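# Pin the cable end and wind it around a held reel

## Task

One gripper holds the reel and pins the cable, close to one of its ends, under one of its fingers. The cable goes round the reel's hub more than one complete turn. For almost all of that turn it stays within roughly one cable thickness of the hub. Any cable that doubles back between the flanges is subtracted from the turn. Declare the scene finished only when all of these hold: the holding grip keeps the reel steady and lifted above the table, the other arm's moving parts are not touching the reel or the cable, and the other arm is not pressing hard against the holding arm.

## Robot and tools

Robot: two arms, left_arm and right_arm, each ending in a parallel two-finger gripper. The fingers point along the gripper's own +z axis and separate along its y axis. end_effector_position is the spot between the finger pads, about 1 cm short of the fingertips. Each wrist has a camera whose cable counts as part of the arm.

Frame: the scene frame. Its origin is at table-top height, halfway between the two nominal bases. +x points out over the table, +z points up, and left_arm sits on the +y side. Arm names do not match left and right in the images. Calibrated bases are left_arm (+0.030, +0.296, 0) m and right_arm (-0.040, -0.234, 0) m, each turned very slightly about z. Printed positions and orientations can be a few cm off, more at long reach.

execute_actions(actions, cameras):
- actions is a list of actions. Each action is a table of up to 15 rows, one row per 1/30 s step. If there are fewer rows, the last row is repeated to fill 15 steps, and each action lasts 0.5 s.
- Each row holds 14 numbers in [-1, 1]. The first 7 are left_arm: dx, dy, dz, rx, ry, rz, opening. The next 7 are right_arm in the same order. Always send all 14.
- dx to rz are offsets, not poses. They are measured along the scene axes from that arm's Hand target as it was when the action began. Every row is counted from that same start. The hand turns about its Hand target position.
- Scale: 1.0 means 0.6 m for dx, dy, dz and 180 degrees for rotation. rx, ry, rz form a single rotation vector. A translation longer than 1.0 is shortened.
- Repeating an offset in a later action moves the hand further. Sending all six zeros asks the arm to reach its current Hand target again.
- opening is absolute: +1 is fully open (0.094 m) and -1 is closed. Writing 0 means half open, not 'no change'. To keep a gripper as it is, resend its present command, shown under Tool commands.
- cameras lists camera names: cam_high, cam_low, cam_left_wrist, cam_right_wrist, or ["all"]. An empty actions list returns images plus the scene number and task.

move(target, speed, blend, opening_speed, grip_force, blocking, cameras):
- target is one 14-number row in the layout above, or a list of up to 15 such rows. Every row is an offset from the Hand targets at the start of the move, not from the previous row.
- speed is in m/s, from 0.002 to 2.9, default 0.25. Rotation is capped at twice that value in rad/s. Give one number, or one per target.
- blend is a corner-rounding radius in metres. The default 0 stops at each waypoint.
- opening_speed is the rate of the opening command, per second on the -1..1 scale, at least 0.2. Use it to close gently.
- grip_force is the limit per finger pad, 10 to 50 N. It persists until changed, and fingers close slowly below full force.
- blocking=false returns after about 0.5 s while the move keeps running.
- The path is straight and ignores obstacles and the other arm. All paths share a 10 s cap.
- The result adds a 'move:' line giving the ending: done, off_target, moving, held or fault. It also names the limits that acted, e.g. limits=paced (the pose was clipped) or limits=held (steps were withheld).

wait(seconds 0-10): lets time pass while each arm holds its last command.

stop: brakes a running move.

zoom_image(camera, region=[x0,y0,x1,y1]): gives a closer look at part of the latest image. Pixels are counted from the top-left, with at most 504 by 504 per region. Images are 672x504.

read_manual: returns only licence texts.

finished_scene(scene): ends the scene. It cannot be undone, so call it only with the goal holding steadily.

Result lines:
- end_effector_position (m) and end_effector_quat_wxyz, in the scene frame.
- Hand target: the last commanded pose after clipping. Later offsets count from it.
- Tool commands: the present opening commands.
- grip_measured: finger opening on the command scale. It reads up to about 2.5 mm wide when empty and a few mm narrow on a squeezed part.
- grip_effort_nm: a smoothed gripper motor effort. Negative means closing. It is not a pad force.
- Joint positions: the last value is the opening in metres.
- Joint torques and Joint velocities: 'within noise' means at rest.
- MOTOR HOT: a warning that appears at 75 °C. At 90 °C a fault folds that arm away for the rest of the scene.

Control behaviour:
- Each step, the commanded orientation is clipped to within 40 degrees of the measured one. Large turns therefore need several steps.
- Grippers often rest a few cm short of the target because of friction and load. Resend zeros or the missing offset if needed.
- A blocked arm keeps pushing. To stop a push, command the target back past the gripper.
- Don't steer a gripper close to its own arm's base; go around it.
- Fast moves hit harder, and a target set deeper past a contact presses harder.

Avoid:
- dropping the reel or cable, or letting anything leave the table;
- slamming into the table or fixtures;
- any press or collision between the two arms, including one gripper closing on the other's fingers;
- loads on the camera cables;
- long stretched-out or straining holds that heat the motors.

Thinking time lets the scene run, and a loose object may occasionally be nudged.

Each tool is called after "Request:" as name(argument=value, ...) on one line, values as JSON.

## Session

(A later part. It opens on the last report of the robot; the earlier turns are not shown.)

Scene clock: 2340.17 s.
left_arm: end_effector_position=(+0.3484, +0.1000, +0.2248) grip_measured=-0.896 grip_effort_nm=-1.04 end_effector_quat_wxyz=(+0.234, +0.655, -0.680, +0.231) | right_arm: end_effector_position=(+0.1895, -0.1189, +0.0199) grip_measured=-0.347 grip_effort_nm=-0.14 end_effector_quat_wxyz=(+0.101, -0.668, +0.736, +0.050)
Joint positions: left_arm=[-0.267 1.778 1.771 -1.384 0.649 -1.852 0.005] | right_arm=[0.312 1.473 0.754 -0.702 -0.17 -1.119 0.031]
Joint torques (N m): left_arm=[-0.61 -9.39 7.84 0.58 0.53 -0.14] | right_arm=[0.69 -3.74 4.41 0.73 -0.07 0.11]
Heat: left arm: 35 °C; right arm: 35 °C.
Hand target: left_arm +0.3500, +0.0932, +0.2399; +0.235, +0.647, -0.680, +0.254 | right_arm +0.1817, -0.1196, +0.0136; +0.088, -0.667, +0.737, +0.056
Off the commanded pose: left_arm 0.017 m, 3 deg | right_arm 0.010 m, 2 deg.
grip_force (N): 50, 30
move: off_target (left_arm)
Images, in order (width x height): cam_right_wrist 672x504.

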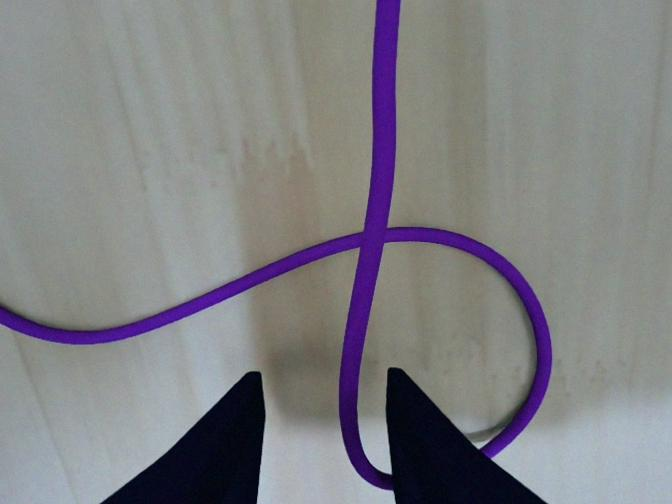

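Request:
move(target=[0,0,0,0,0,0,-1,0.0,0.0,0.0,0,0,0,-1], opening_speed=0.5, cameras=["cam_right_wrist"])

Scene clock: 2347.63 s.
left_arm: end_effector_position=(+0.3484, +0.1000, +0.2248) grip_measured=-0.896 grip_effort_nm=-1.04 end_effector_quat_wxyz=(+0.234, +0.655, -0.680, +0.231) | right_arm: end_effector_position=(+0.1899, -0.1188, +0.0200) grip_measured=-0.906 grip_effort_nm=-0.62 end_effector_quat_wxyz=(+0.102, -0.668, +0.736, +0.050)
Joint positions: left_arm=[-0.267 1.778 1.771 -1.384 0.649 -1.852 0.005] | right_arm=[0.312 1.473 0.754 -0.701 -0.17 -1.119 0.004]
Joint torques (N m): left_arm=[-0.61 -9.39 7.84 0.58 0.53 -0.13] | right_arm=[0.76 -3.67 4.45 0.74 -0.07 0.1]
Heat: left arm: 35 °C; right arm: 34 °C.
Hand target: left_arm +0.3500, +0.0932, +0.2399; +0.235, +0.647, -0.680, +0.254 | right_arm +0.1818, -0.1196, +0.0136; +0.088, -0.667, +0.737, +0.056
Off the commanded pose: left_arm 0.017 m, 3 deg | right_arm 0.010 m, 2 deg.
grip_force (N): 50, 30
move: off_target (left_arm)
Images, in order (width x height): cam_right_wrist 672x504.

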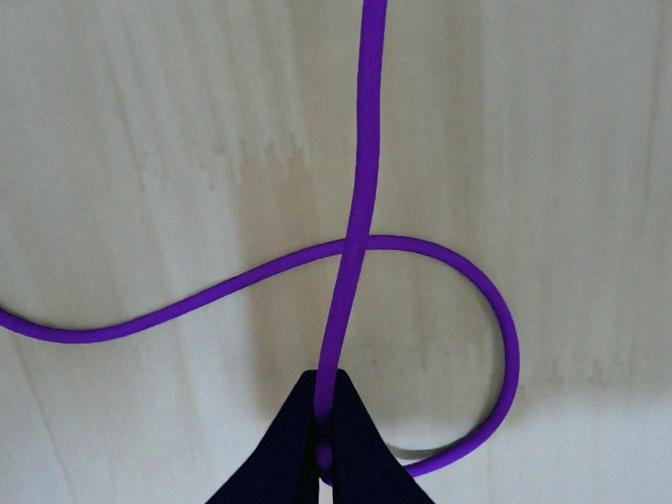

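Request:
move(target=[[0,0,0,0,0,0,-1,0.184,-0.052,0.052,0,0,0,-1],[0,0,0,0,0,0,-1,0.242,-0.077,0.169,0,0,0,-1],[0,0,0,0,0,0,-1,0.242,-0.077,0.27,0,0,0,-1]], speed=0.12, blend=[0.03,0.03,0], cameras=["all"])

Request:
zoom_image(camera="cam_high", region=[220, 120, 440, 300])

Request:
zoom_image(camera="cam_low", region=[200, 180, 400, 340])

Scene clock: 2362.20 s.
left_arm: end_effector_position=(+0.3484, +0.1000, +0.2248) grip_measured=-0.896 grip_effort_nm=-1.03 end_effector_quat_wxyz=(+0.234, +0.655, -0.680, +0.231) | right_arm: end_effector_position=(+0.3308, -0.1654, +0.1740) grip_measured=-0.906 grip_effort_nm=-0.66 end_effector_quat_wxyz=(+0.094, -0.668, +0.737, +0.042)
Joint positions: left_arm=[-0.267 1.778 1.771 -1.384 0.649 -1.852 0.005] | right_arm=[0.065 1.894 1.859 -1.434 -0.179 -1.367 0.004]
Joint torques (N m): left_arm=[-0.59 -9.39 7.84 0.58 0.53 -0.14] | right_arm=[-0.69 -7.2 7.92 0.25 -0.22 -0.08]
Heat: left arm: 35 °C; right arm: 34 °C.
Hand target: left_arm +0.3500, +0.0932, +0.2399; +0.235, +0.647, -0.680, +0.254 | right_arm +0.3270, -0.1658, +0.1756; +0.088, -0.667, +0.737, +0.056
Off the commanded pose: left_arm 0.017 m, 3 deg | right_arm 0.004 m, 2 deg.
grip_force (N): 50, 30
move: off_target (left_arm)

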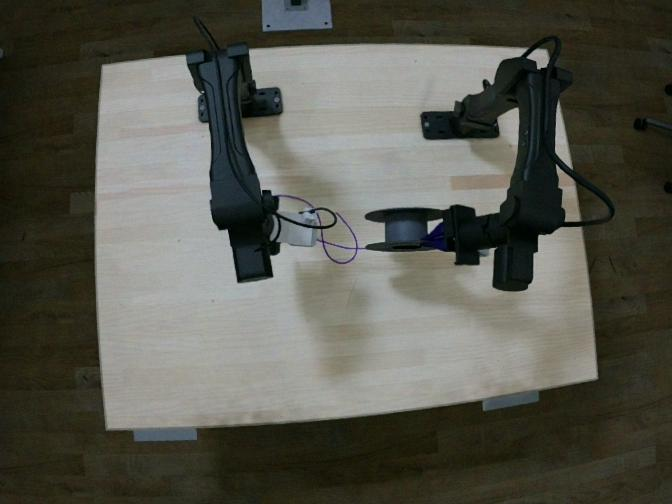

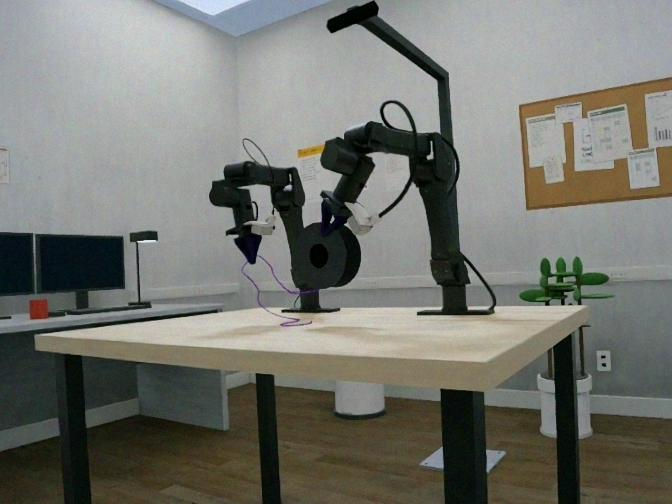

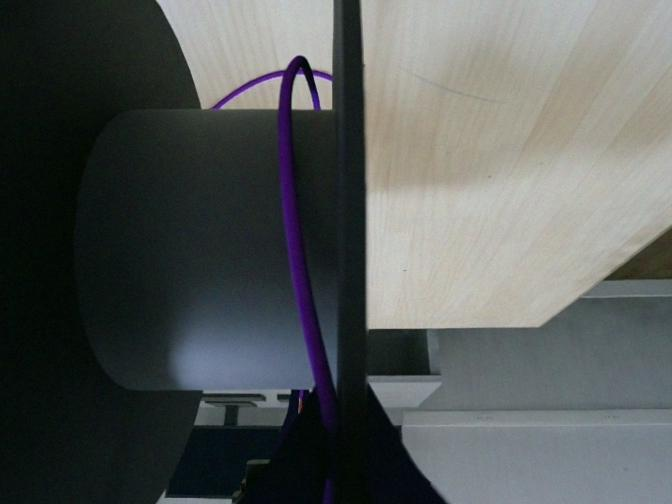

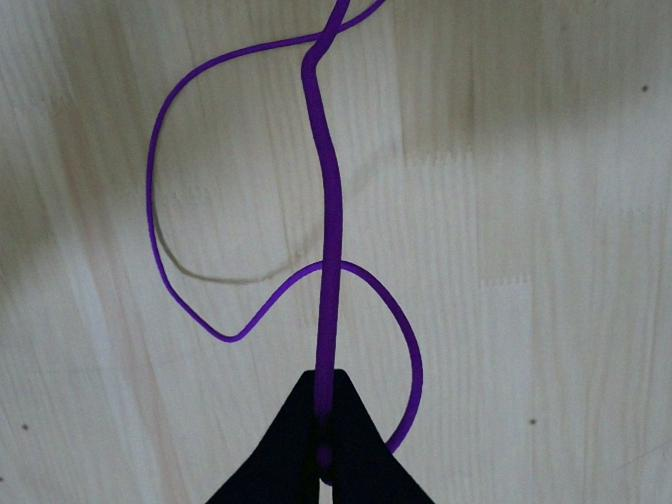

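Scaled by 2.291.

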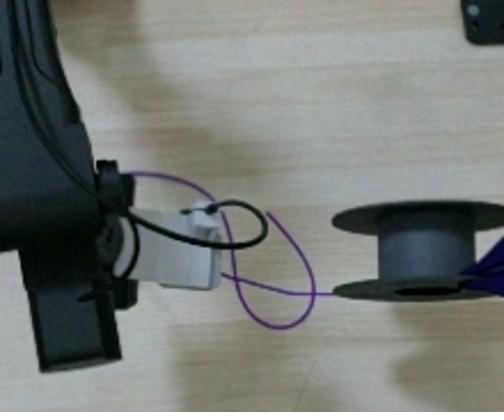

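Scaled by 2.520.

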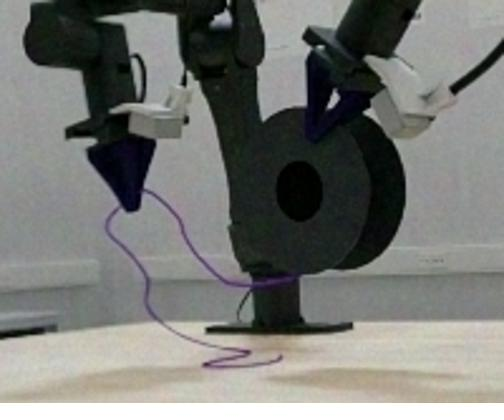

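Request:
move(target=[[0,0,0,0,0,0,-1,-0.015,0.06,0.13,-0.01,-0.108,-0.0215,-1],[0,0,0,0,0,0,-1,-0.037,0.168,0.249,-0.02,-0.217,-0.043,-1],[0,0,0,0,0,0,-1,-0.17,0.2,0.27,-0.02,-0.217,-0.043,-1]], speed=0.12, blend=[0.03,0.03,0], cameras=["all"])

Request:
zoom_image(camera="cam_high", region=[220, 120, 440, 300])

Request:
zoom_image(camera="cam_low", region=[200, 180, 400, 340])

Scene clock: 2388.50 s.
left_arm: end_effector_position=(+0.3484, +0.1000, +0.2248) grip_measured=-0.896 grip_effort_nm=-1.04 end_effector_quat_wxyz=(+0.234, +0.655, -0.680, +0.231) | right_arm: end_effector_position=(+0.2308, -0.0388, +0.3412) grip_measured=-0.906 grip_effort_nm=-0.67 end_effector_quat_wxyz=(+0.324, -0.599, +0.707, -0.193)
Joint positions: left_arm=[-0.267 1.778 1.771 -1.384 0.649 -1.852 0.005] | right_arm=[0.838 1.422 1.804 -1.312 0.468 -0.696 0.004]
Joint torques (N m): left_arm=[-0.62 -9.4 7.84 0.58 0.53 -0.14] | right_arm=[0.58 -4.93 4.92 1.25 0.3 0.13]
Heat: left arm: 35 °C; right arm: 35 °C.
Hand target: left_arm +0.3500, +0.0932, +0.2399; +0.235, +0.647, -0.680, +0.254 | right_arm +0.2251, -0.0458, +0.3376; +0.312, -0.600, +0.710, -0.199
Off the commanded pose: left_arm 0.017 m, 3 deg | right_arm 0.010 m, 2 deg.
grip_force (N): 50, 30
move: off_target (left_arm)

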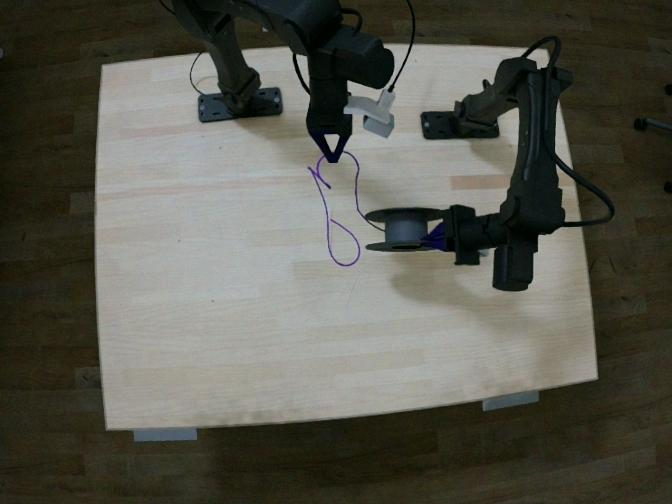

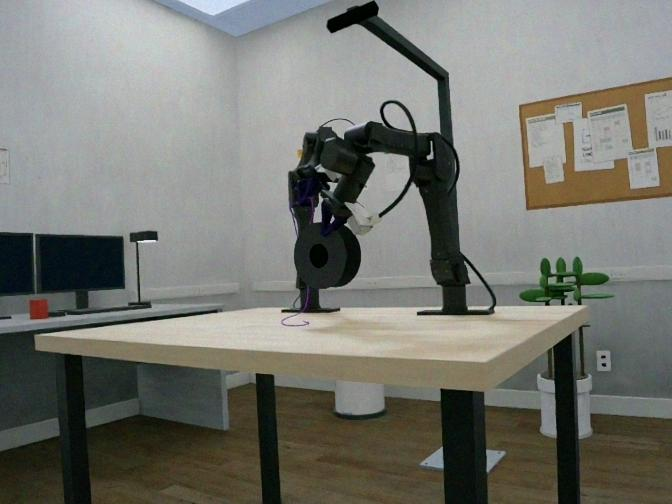

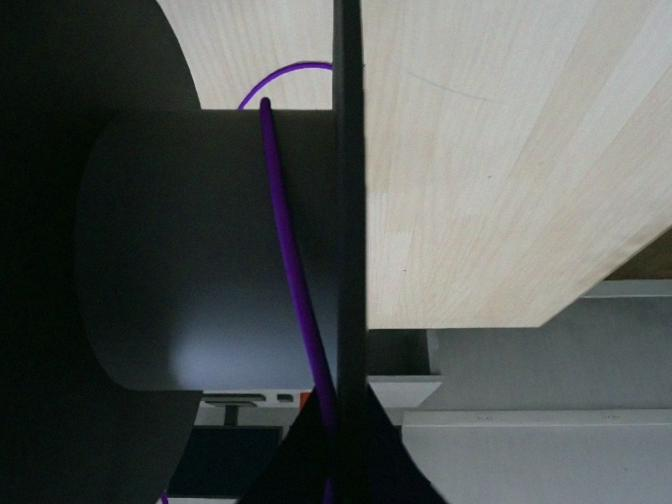

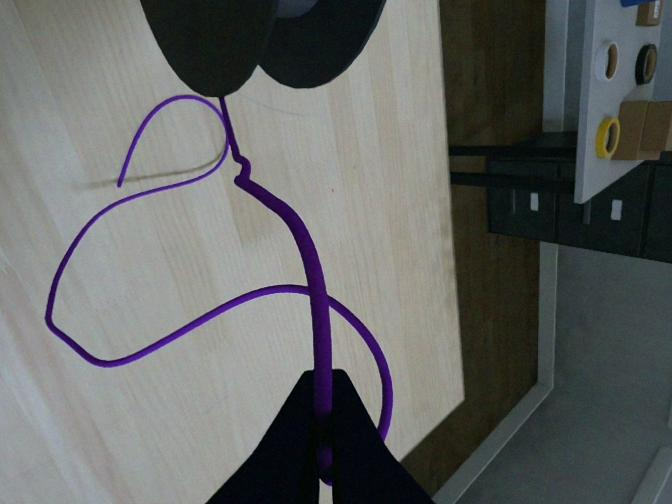

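Scaled by 2.291.

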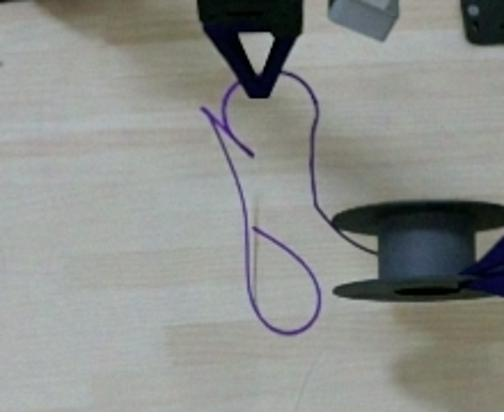

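Scaled by 2.520.

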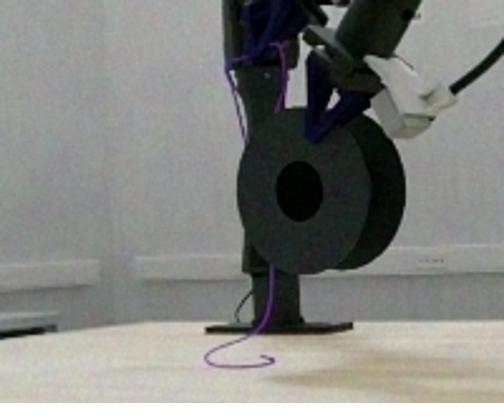

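Request:
move(target=[0,0,0,0,0,0,-1,0.033,0.2,0.0,0,0,0.111,-1], speed=0.12, cameras=["cam_high","cam_right_wrist","cam_left_wrist"])

Request:
zoom_image(camera="cam_high", region=[260, 120, 480, 300])

Scene clock: 2399.33 s.
left_arm: end_effector_position=(+0.3484, +0.1000, +0.2248) grip_measured=-0.896 grip_effort_nm=-1.04 end_effector_quat_wxyz=(+0.234, +0.655, -0.680, +0.231) | right_arm: end_effector_position=(+0.2459, +0.0687, +0.3308) grip_measured=-0.906 grip_effort_nm=-0.67 end_effector_quat_wxyz=(-0.333, +0.712, -0.601, +0.146)
Joint positions: left_arm=[-0.267 1.778 1.771 -1.384 0.649 -1.852 0.005] | right_arm=[0.921 1.681 2.015 -1.224 0.327 -0.906 0.004]
Joint torques (N m): left_arm=[-0.61 -9.39 7.86 0.59 0.53 -0.14] | right_arm=[0.64 -5.75 8.4 1.68 0.06 -0.04]
Heat: left arm: 35 °C; right arm: 34 °C.
Hand target: left_arm +0.3500, +0.0932, +0.2399; +0.235, +0.647, -0.680, +0.254 | right_arm +0.2447, +0.0742, +0.3376; -0.342, +0.714, -0.595, +0.142
Off the commanded pose: left_arm 0.017 m, 3 deg | right_arm 0.009 m, 1 deg.
grip_force (N): 50, 30
move: off_target (left_arm)
Images, in order (width x height): cam_high 672x504, cam_left_wrist 672x504, cam_right_wrist 672x504.

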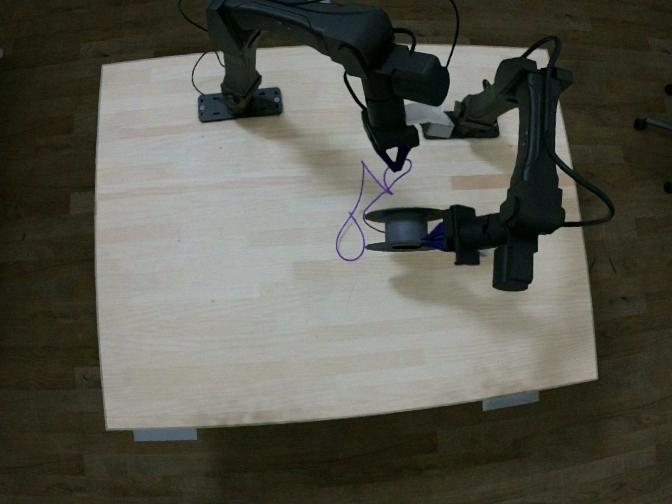

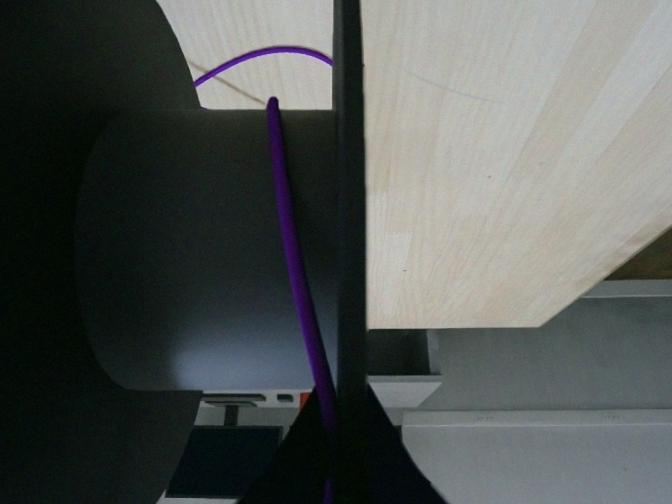

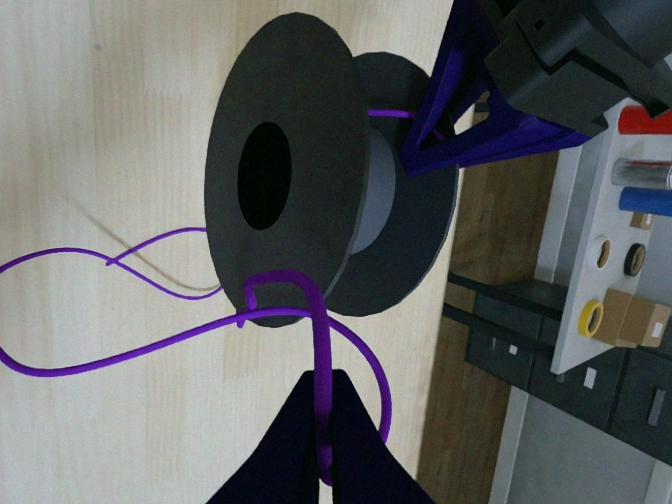

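Scaled by 2.291.

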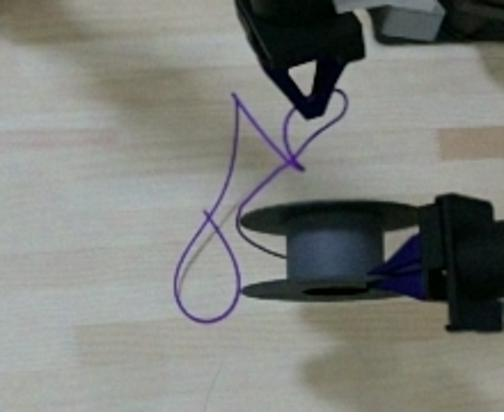

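Request:
move(target=[[0,0,0,0,0,0,-1,0.0,0.09,0.0,0,0,0.0,-1],[0,0,0,0,0,0,-1,0.01,0.135,-0.06,0,0,0.0,-1]], speed=0.12, blend=[0.03,0], cameras=["all"])

Request:
zoom_image(camera="cam_high", region=[260, 120, 480, 300])

Request:
zoom_image(camera="cam_low", region=[240, 180, 420, 340])

Scene clock: 2415.30 s.
left_arm: end_effector_position=(+0.3484, +0.1000, +0.2248) grip_measured=-0.896 grip_effort_nm=-1.03 end_effector_quat_wxyz=(+0.234, +0.655, -0.680, +0.231) | right_arm: end_effector_position=(+0.2513, +0.1517, +0.3101) grip_measured=-0.906 grip_effort_nm=-0.67 end_effector_quat_wxyz=(-0.348, +0.713, -0.592, +0.140)
Joint positions: left_arm=[-0.267 1.778 1.771 -1.384 0.649 -1.852 0.005] | right_arm=[1.031 1.924 2.216 -1.178 0.381 -0.832 0.004]
Joint torques (N m): left_arm=[-0.61 -9.4 7.84 0.58 0.53 -0.14] | right_arm=[0.72 -7.76 4.93 1.79 0.25 0.14]
Heat: left arm: 35 °C; right arm: 35 °C.
Hand target: left_arm +0.3500, +0.0932, +0.2399; +0.235, +0.647, -0.680, +0.254 | right_arm +0.2508, +0.1552, +0.3014; -0.342, +0.714, -0.595, +0.142
Off the commanded pose: left_arm 0.017 m, 3 deg | right_arm 0.009 m, 1 deg.
grip_force (N): 50, 30
move: off_target (left_arm); blend cut to 0.0227 m at target 1

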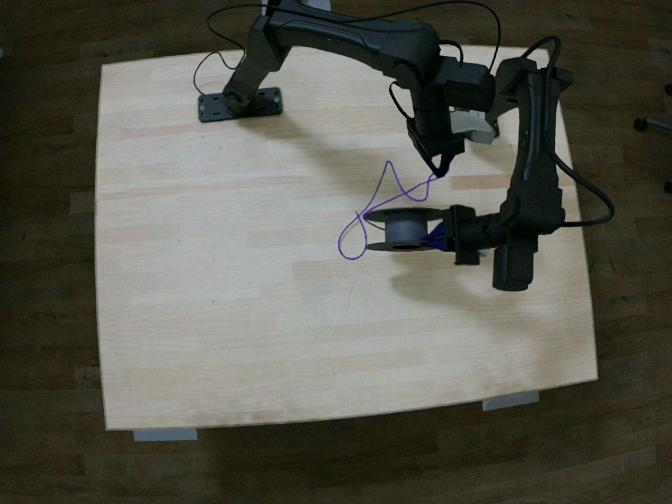

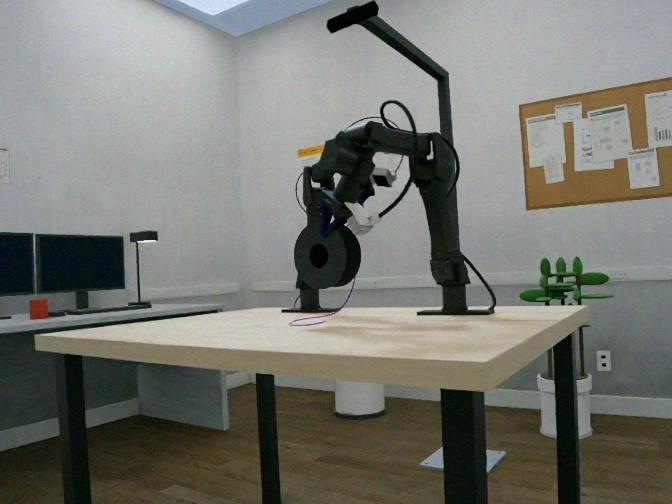

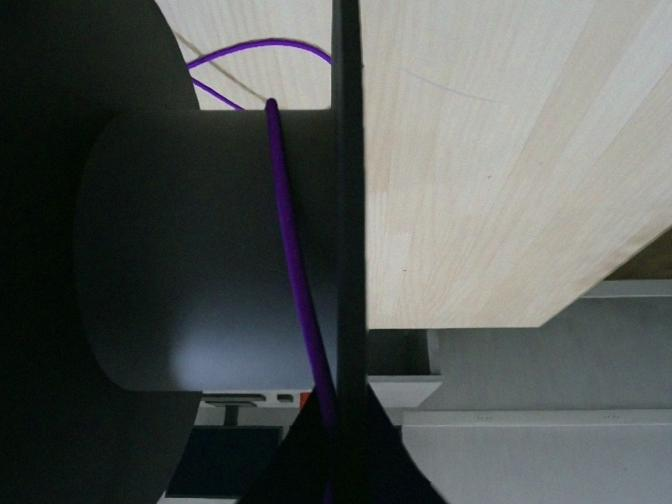

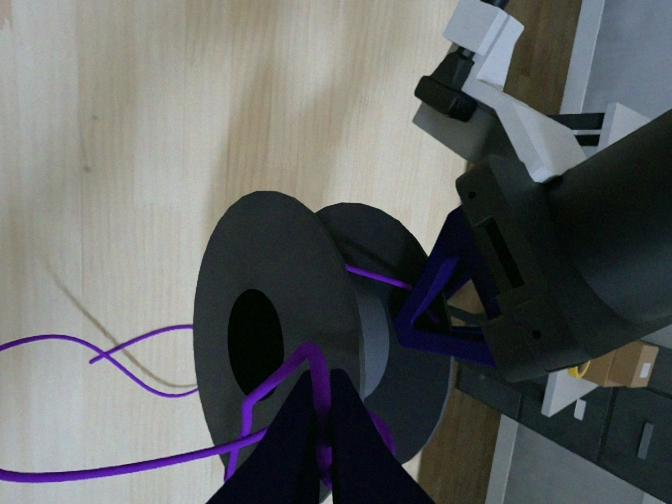

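Scaled by 2.291.

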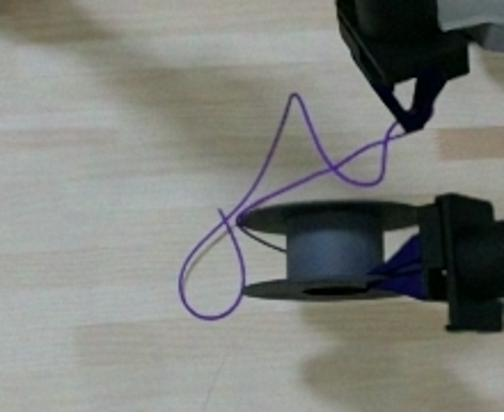

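Scaled by 2.800.

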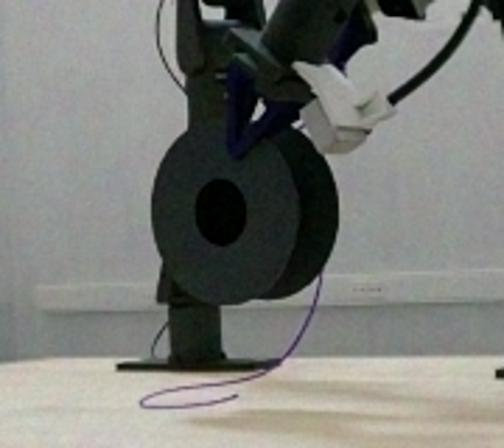

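Request:
move(target=[[0,0,0,0,0,0,-1,0.0,-0.045,0.05,0,0,0.0,-1],[0,0,0,0,0,0,-1,-0.03,-0.33,0.05,0,0,-0.05,-1],[0,0,0,0,0,0,-1,0.10,-0.38,0.035,0,0,-0.05,-1],[0,0,0,0,0,0,-1,0.13,-0.36,0.035,0,0,-0.05,-1]], speed=0.15, blend=[0.03,0.03,0.02,0], cameras=["all"])

Request:
zoom_image(camera="cam_high", region=[260, 120, 480, 300])

Request:
zoom_image(camera="cam_low", region=[220, 160, 420, 340])

Scene clock: 2461.17 s.
left_arm: end_effector_position=(+0.3484, +0.1000, +0.2248) grip_measured=-0.896 grip_effort_nm=-1.03 end_effector_quat_wxyz=(+0.234, +0.655, -0.680, +0.231) | right_arm: end_effector_position=(+0.3272, -0.0630, +0.3125) grip_measured=-0.906 grip_effort_nm=-0.67 end_effector_quat_wxyz=(-0.318, +0.666, -0.654, +0.168)
Joint positions: left_arm=[-0.267 1.778 1.771 -1.384 0.649 -1.853 0.005] | right_arm=[0.457 1.552 1.79 -1.081 0.12 -1.147 0.004]
Joint torques (N m): left_arm=[-0.61 -9.4 7.86 0.58 0.53 -0.14] | right_arm=[-0.18 -5.42 8.8 1.75 -0.04 -0.04]
Heat: left arm: 35 °C; right arm: 34 °C.
Hand target: left_arm +0.3500, +0.0932, +0.2399; +0.236, +0.647, -0.680, +0.253 | right_arm +0.3288, -0.0607, +0.3225; -0.330, +0.665, -0.649, +0.168
Off the commanded pose: left_arm 0.017 m, 3 deg | right_arm 0.010 m, 1 deg.
grip_force (N): 50, 30
move: off_target (left_arm); blend cut to 0.0201 m at target 1, 0.0108 m at target 3

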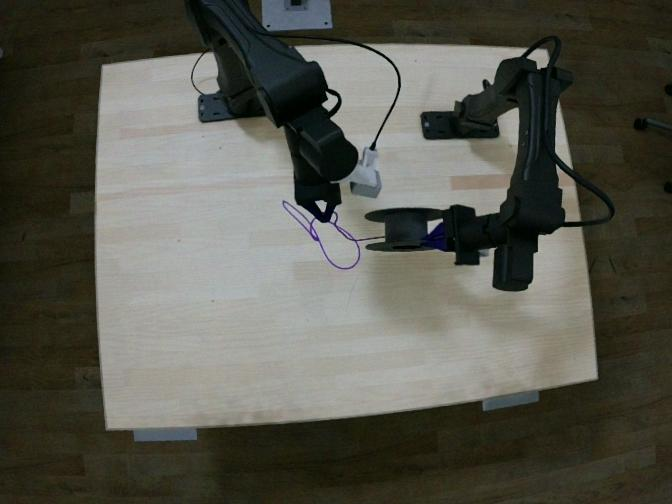

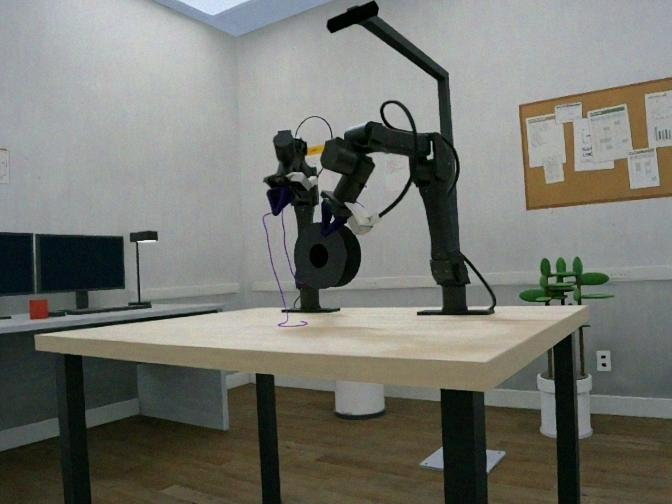

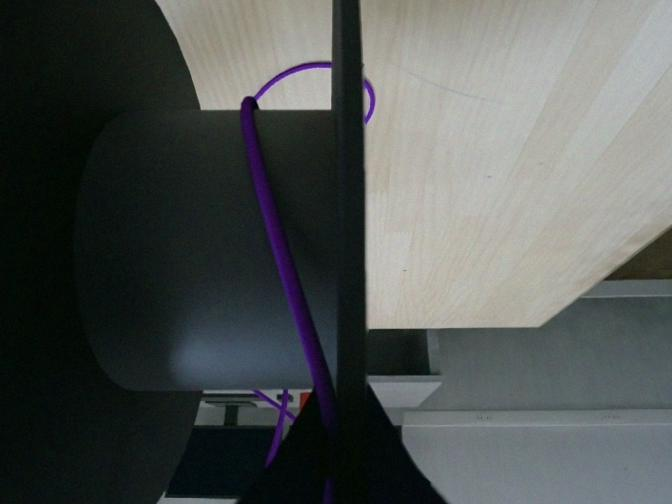

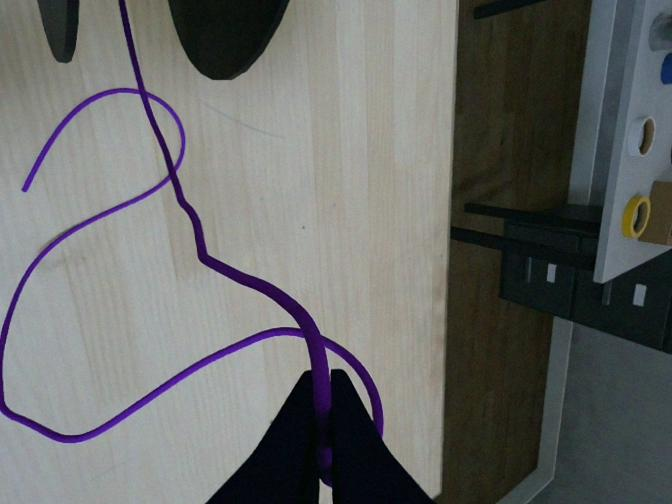

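Scaled by 2.291.

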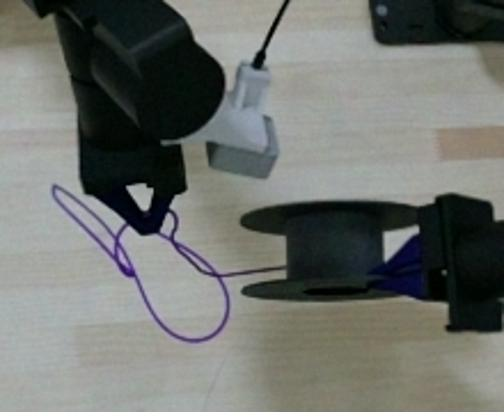

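Scaled by 2.520.

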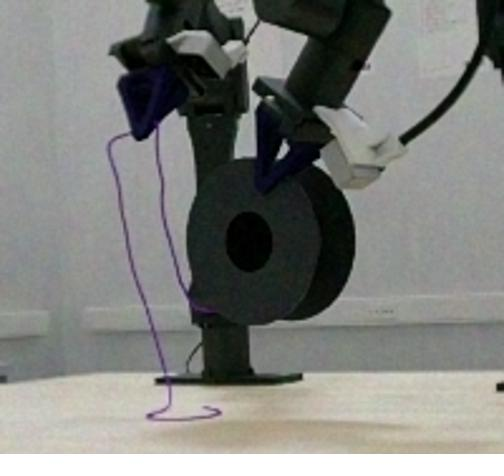

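Request:
move(target=[[0,0,0,0,0,0,-1,0.0,0.1,0.021,0,0,0.0,-1],[0,0,0,0,0,0,-1,-0.09,0.2,0.005,0,0,0.03,-1],[0,0,0,0,0,0,-1,-0.132,0.293,-0.03,0,0,0.05,-1]], speed=0.12, blend=[0.01,0.02,0], cameras=["all"])

Request:
zoom_image(camera="cam_high", region=[260, 120, 480, 300])

Request:
zoom_image(camera="cam_low", region=[220, 160, 420, 340])

Scene clock: 2471.47 s.
left_arm: end_effector_position=(+0.3484, +0.1000, +0.2248) grip_measured=-0.896 grip_effort_nm=-1.03 end_effector_quat_wxyz=(+0.234, +0.655, -0.680, +0.231) | right_arm: end_effector_position=(+0.2485, +0.1146, +0.3105) grip_measured=-0.906 grip_effort_nm=-0.67 end_effector_quat_wxyz=(-0.347, +0.716, -0.590, +0.138)
Joint positions: left_arm=[-0.267 1.778 1.771 -1.384 0.649 -1.853 0.005] | right_arm=[0.983 1.763 2.004 -1.112 0.345 -0.877 0.004]
Joint torques (N m): left_arm=[-0.61 -9.39 7.83 0.59 0.54 -0.14] | right_arm=[0.25 -6.9 5.38 1.76 0.24 0.13]
Heat: left arm: 35 °C; right arm: 36 °C.
Hand target: left_arm +0.3500, +0.0932, +0.2399; +0.236, +0.647, -0.680, +0.253 | right_arm +0.2496, +0.1150, +0.3044; -0.342, +0.714, -0.595, +0.142
Off the commanded pose: left_arm 0.017 m, 3 deg | right_arm 0.006 m, 1 deg.
grip_force (N): 50, 30
move: off_target (left_arm)

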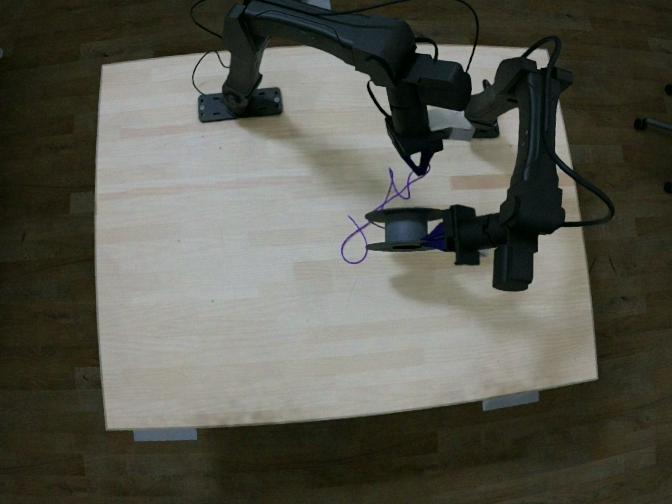

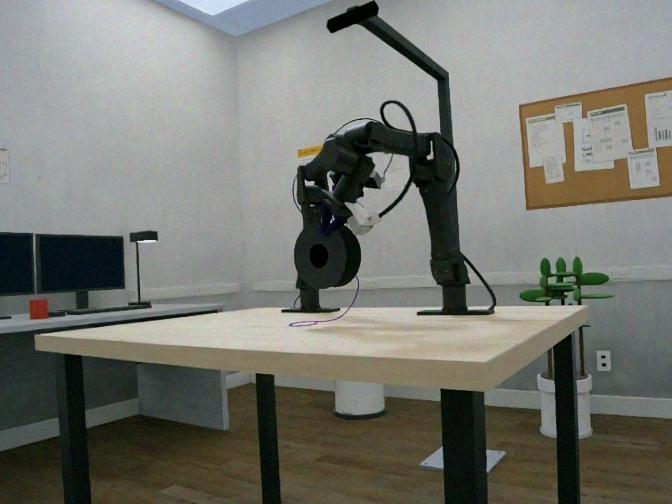

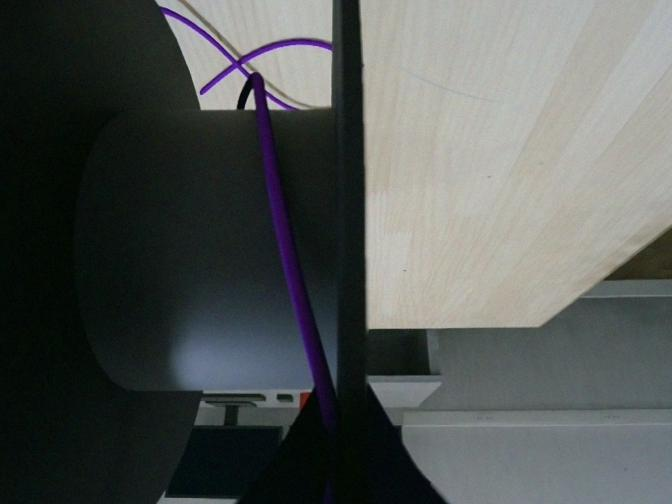

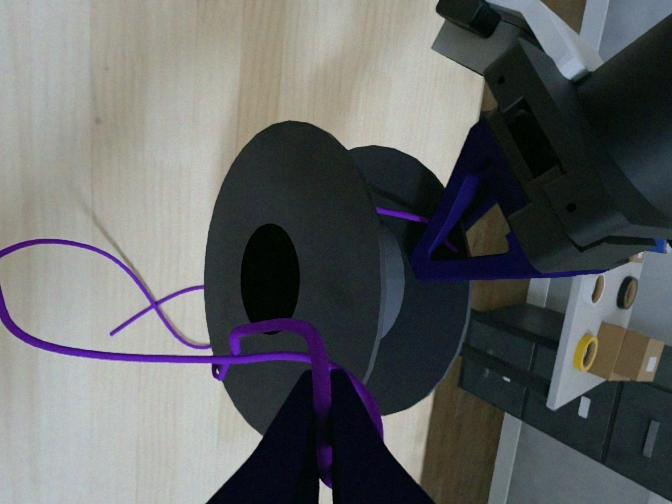

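Scaled by 2.291.

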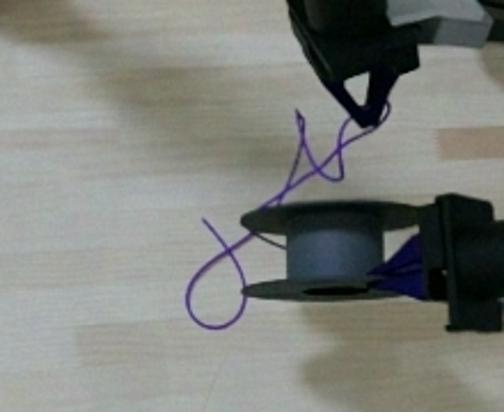

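Scaled by 2.520.

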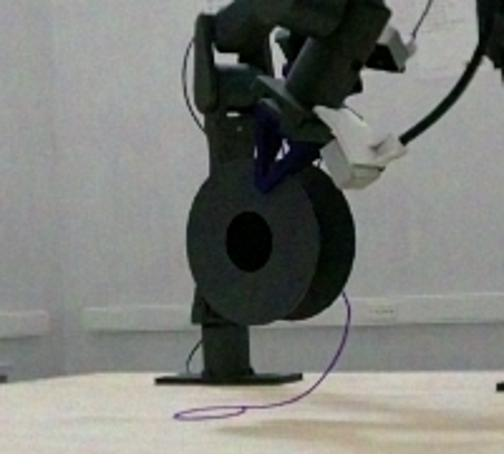

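Request:
move(target=[[0,0,0,0,0,0,-1,-0.03,-0.16,0.05,0,0,-0.02,-1],[0,0,0,0,0,0,-1,-0.03,-0.29,0.05,0,0,-0.05,-1],[0,0,0,0,0,0,-1,0.13,-0.31,0.045,0,0,-0.05,-1],[0,0,0,0,0,0,-1,0.14,-0.25,0.07,0,0,-0.05,-1],[0,0,0,0,0,0,-1,0.14,-0.19,0.083,0,0,-0.05,-1]], speed=0.15, blend=[0.03,0.03,0.02,0.02,0], cameras=["all"])

Request:
zoom_image(camera="cam_high", region=[260, 120, 480, 300])

Request:
zoom_image(camera="cam_low", region=[220, 160, 420, 340])

Scene clock: 2500.37 s.
left_arm: end_effector_position=(+0.3480, +0.0989, +0.2250) grip_measured=-0.896 grip_effort_nm=-1.04 end_effector_quat_wxyz=(+0.236, +0.657, -0.678, +0.230) | right_arm: end_effector_position=(+0.3345, +0.0031, +0.3542) grip_measured=-0.906 grip_effort_nm=-0.67 end_effector_quat_wxyz=(-0.337, +0.667, -0.643, +0.168)
Joint positions: left_arm=[-0.269 1.778 1.771 -1.383 0.651 -1.86 0.005] | right_arm=[0.618 1.793 2.234 -1.264 0.211 -1.043 0.004]
Joint torques (N m): left_arm=[-0.42 -9.4 7.83 0.58 0.51 -0.08] | right_arm=[0.12 -6.15 8.03 1.49 0.16 0.13]
Heat: left arm: 35 °C; right arm: 35 °C.
Hand target: left_arm +0.3500, +0.0932, +0.2399; +0.235, +0.647, -0.680, +0.254 | right_arm +0.3336, +0.0010, +0.3542; -0.330, +0.665, -0.649, +0.168
Off the commanded pose: left_arm 0.016 m, 3 deg | right_arm 0.002 m, 1 deg.
grip_force (N): 50, 30
move: off_target (left_arm); blend cut to 0.0197 m at target 3, 0.0184 m at target 4

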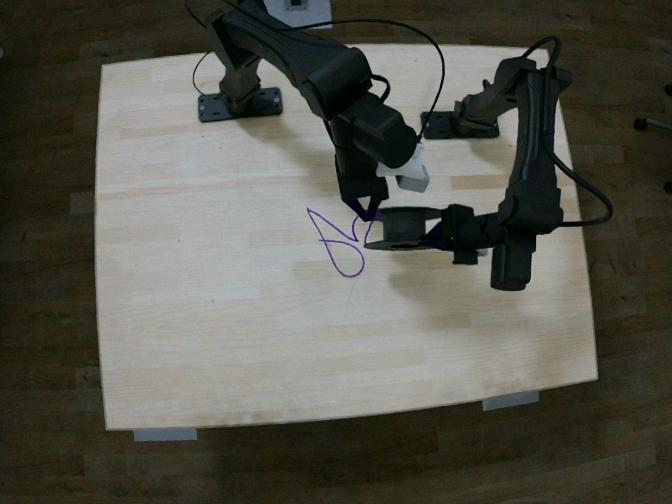

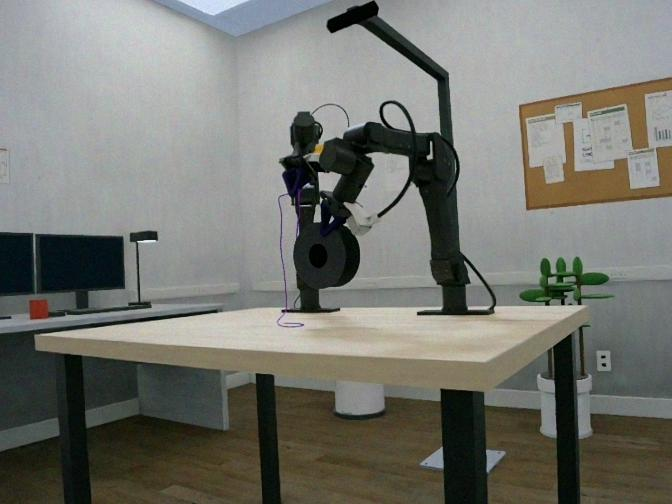

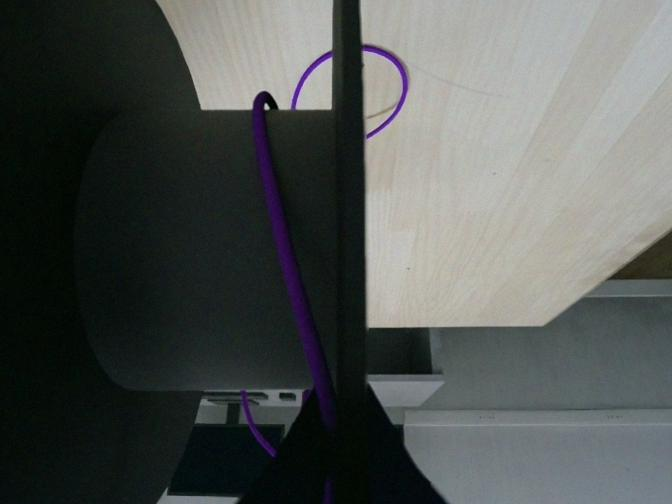

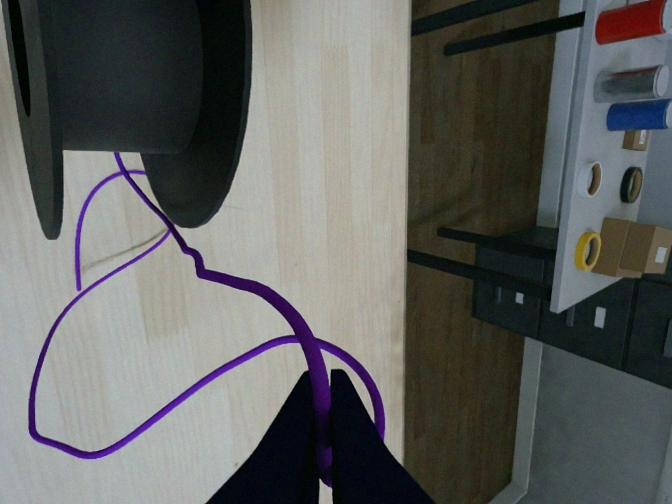

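Scaled by 2.291.

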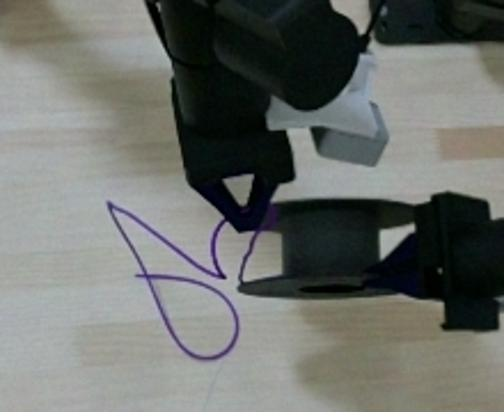

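Scaled by 2.520.

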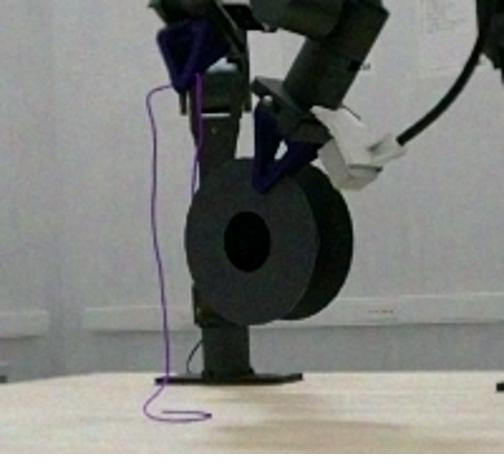

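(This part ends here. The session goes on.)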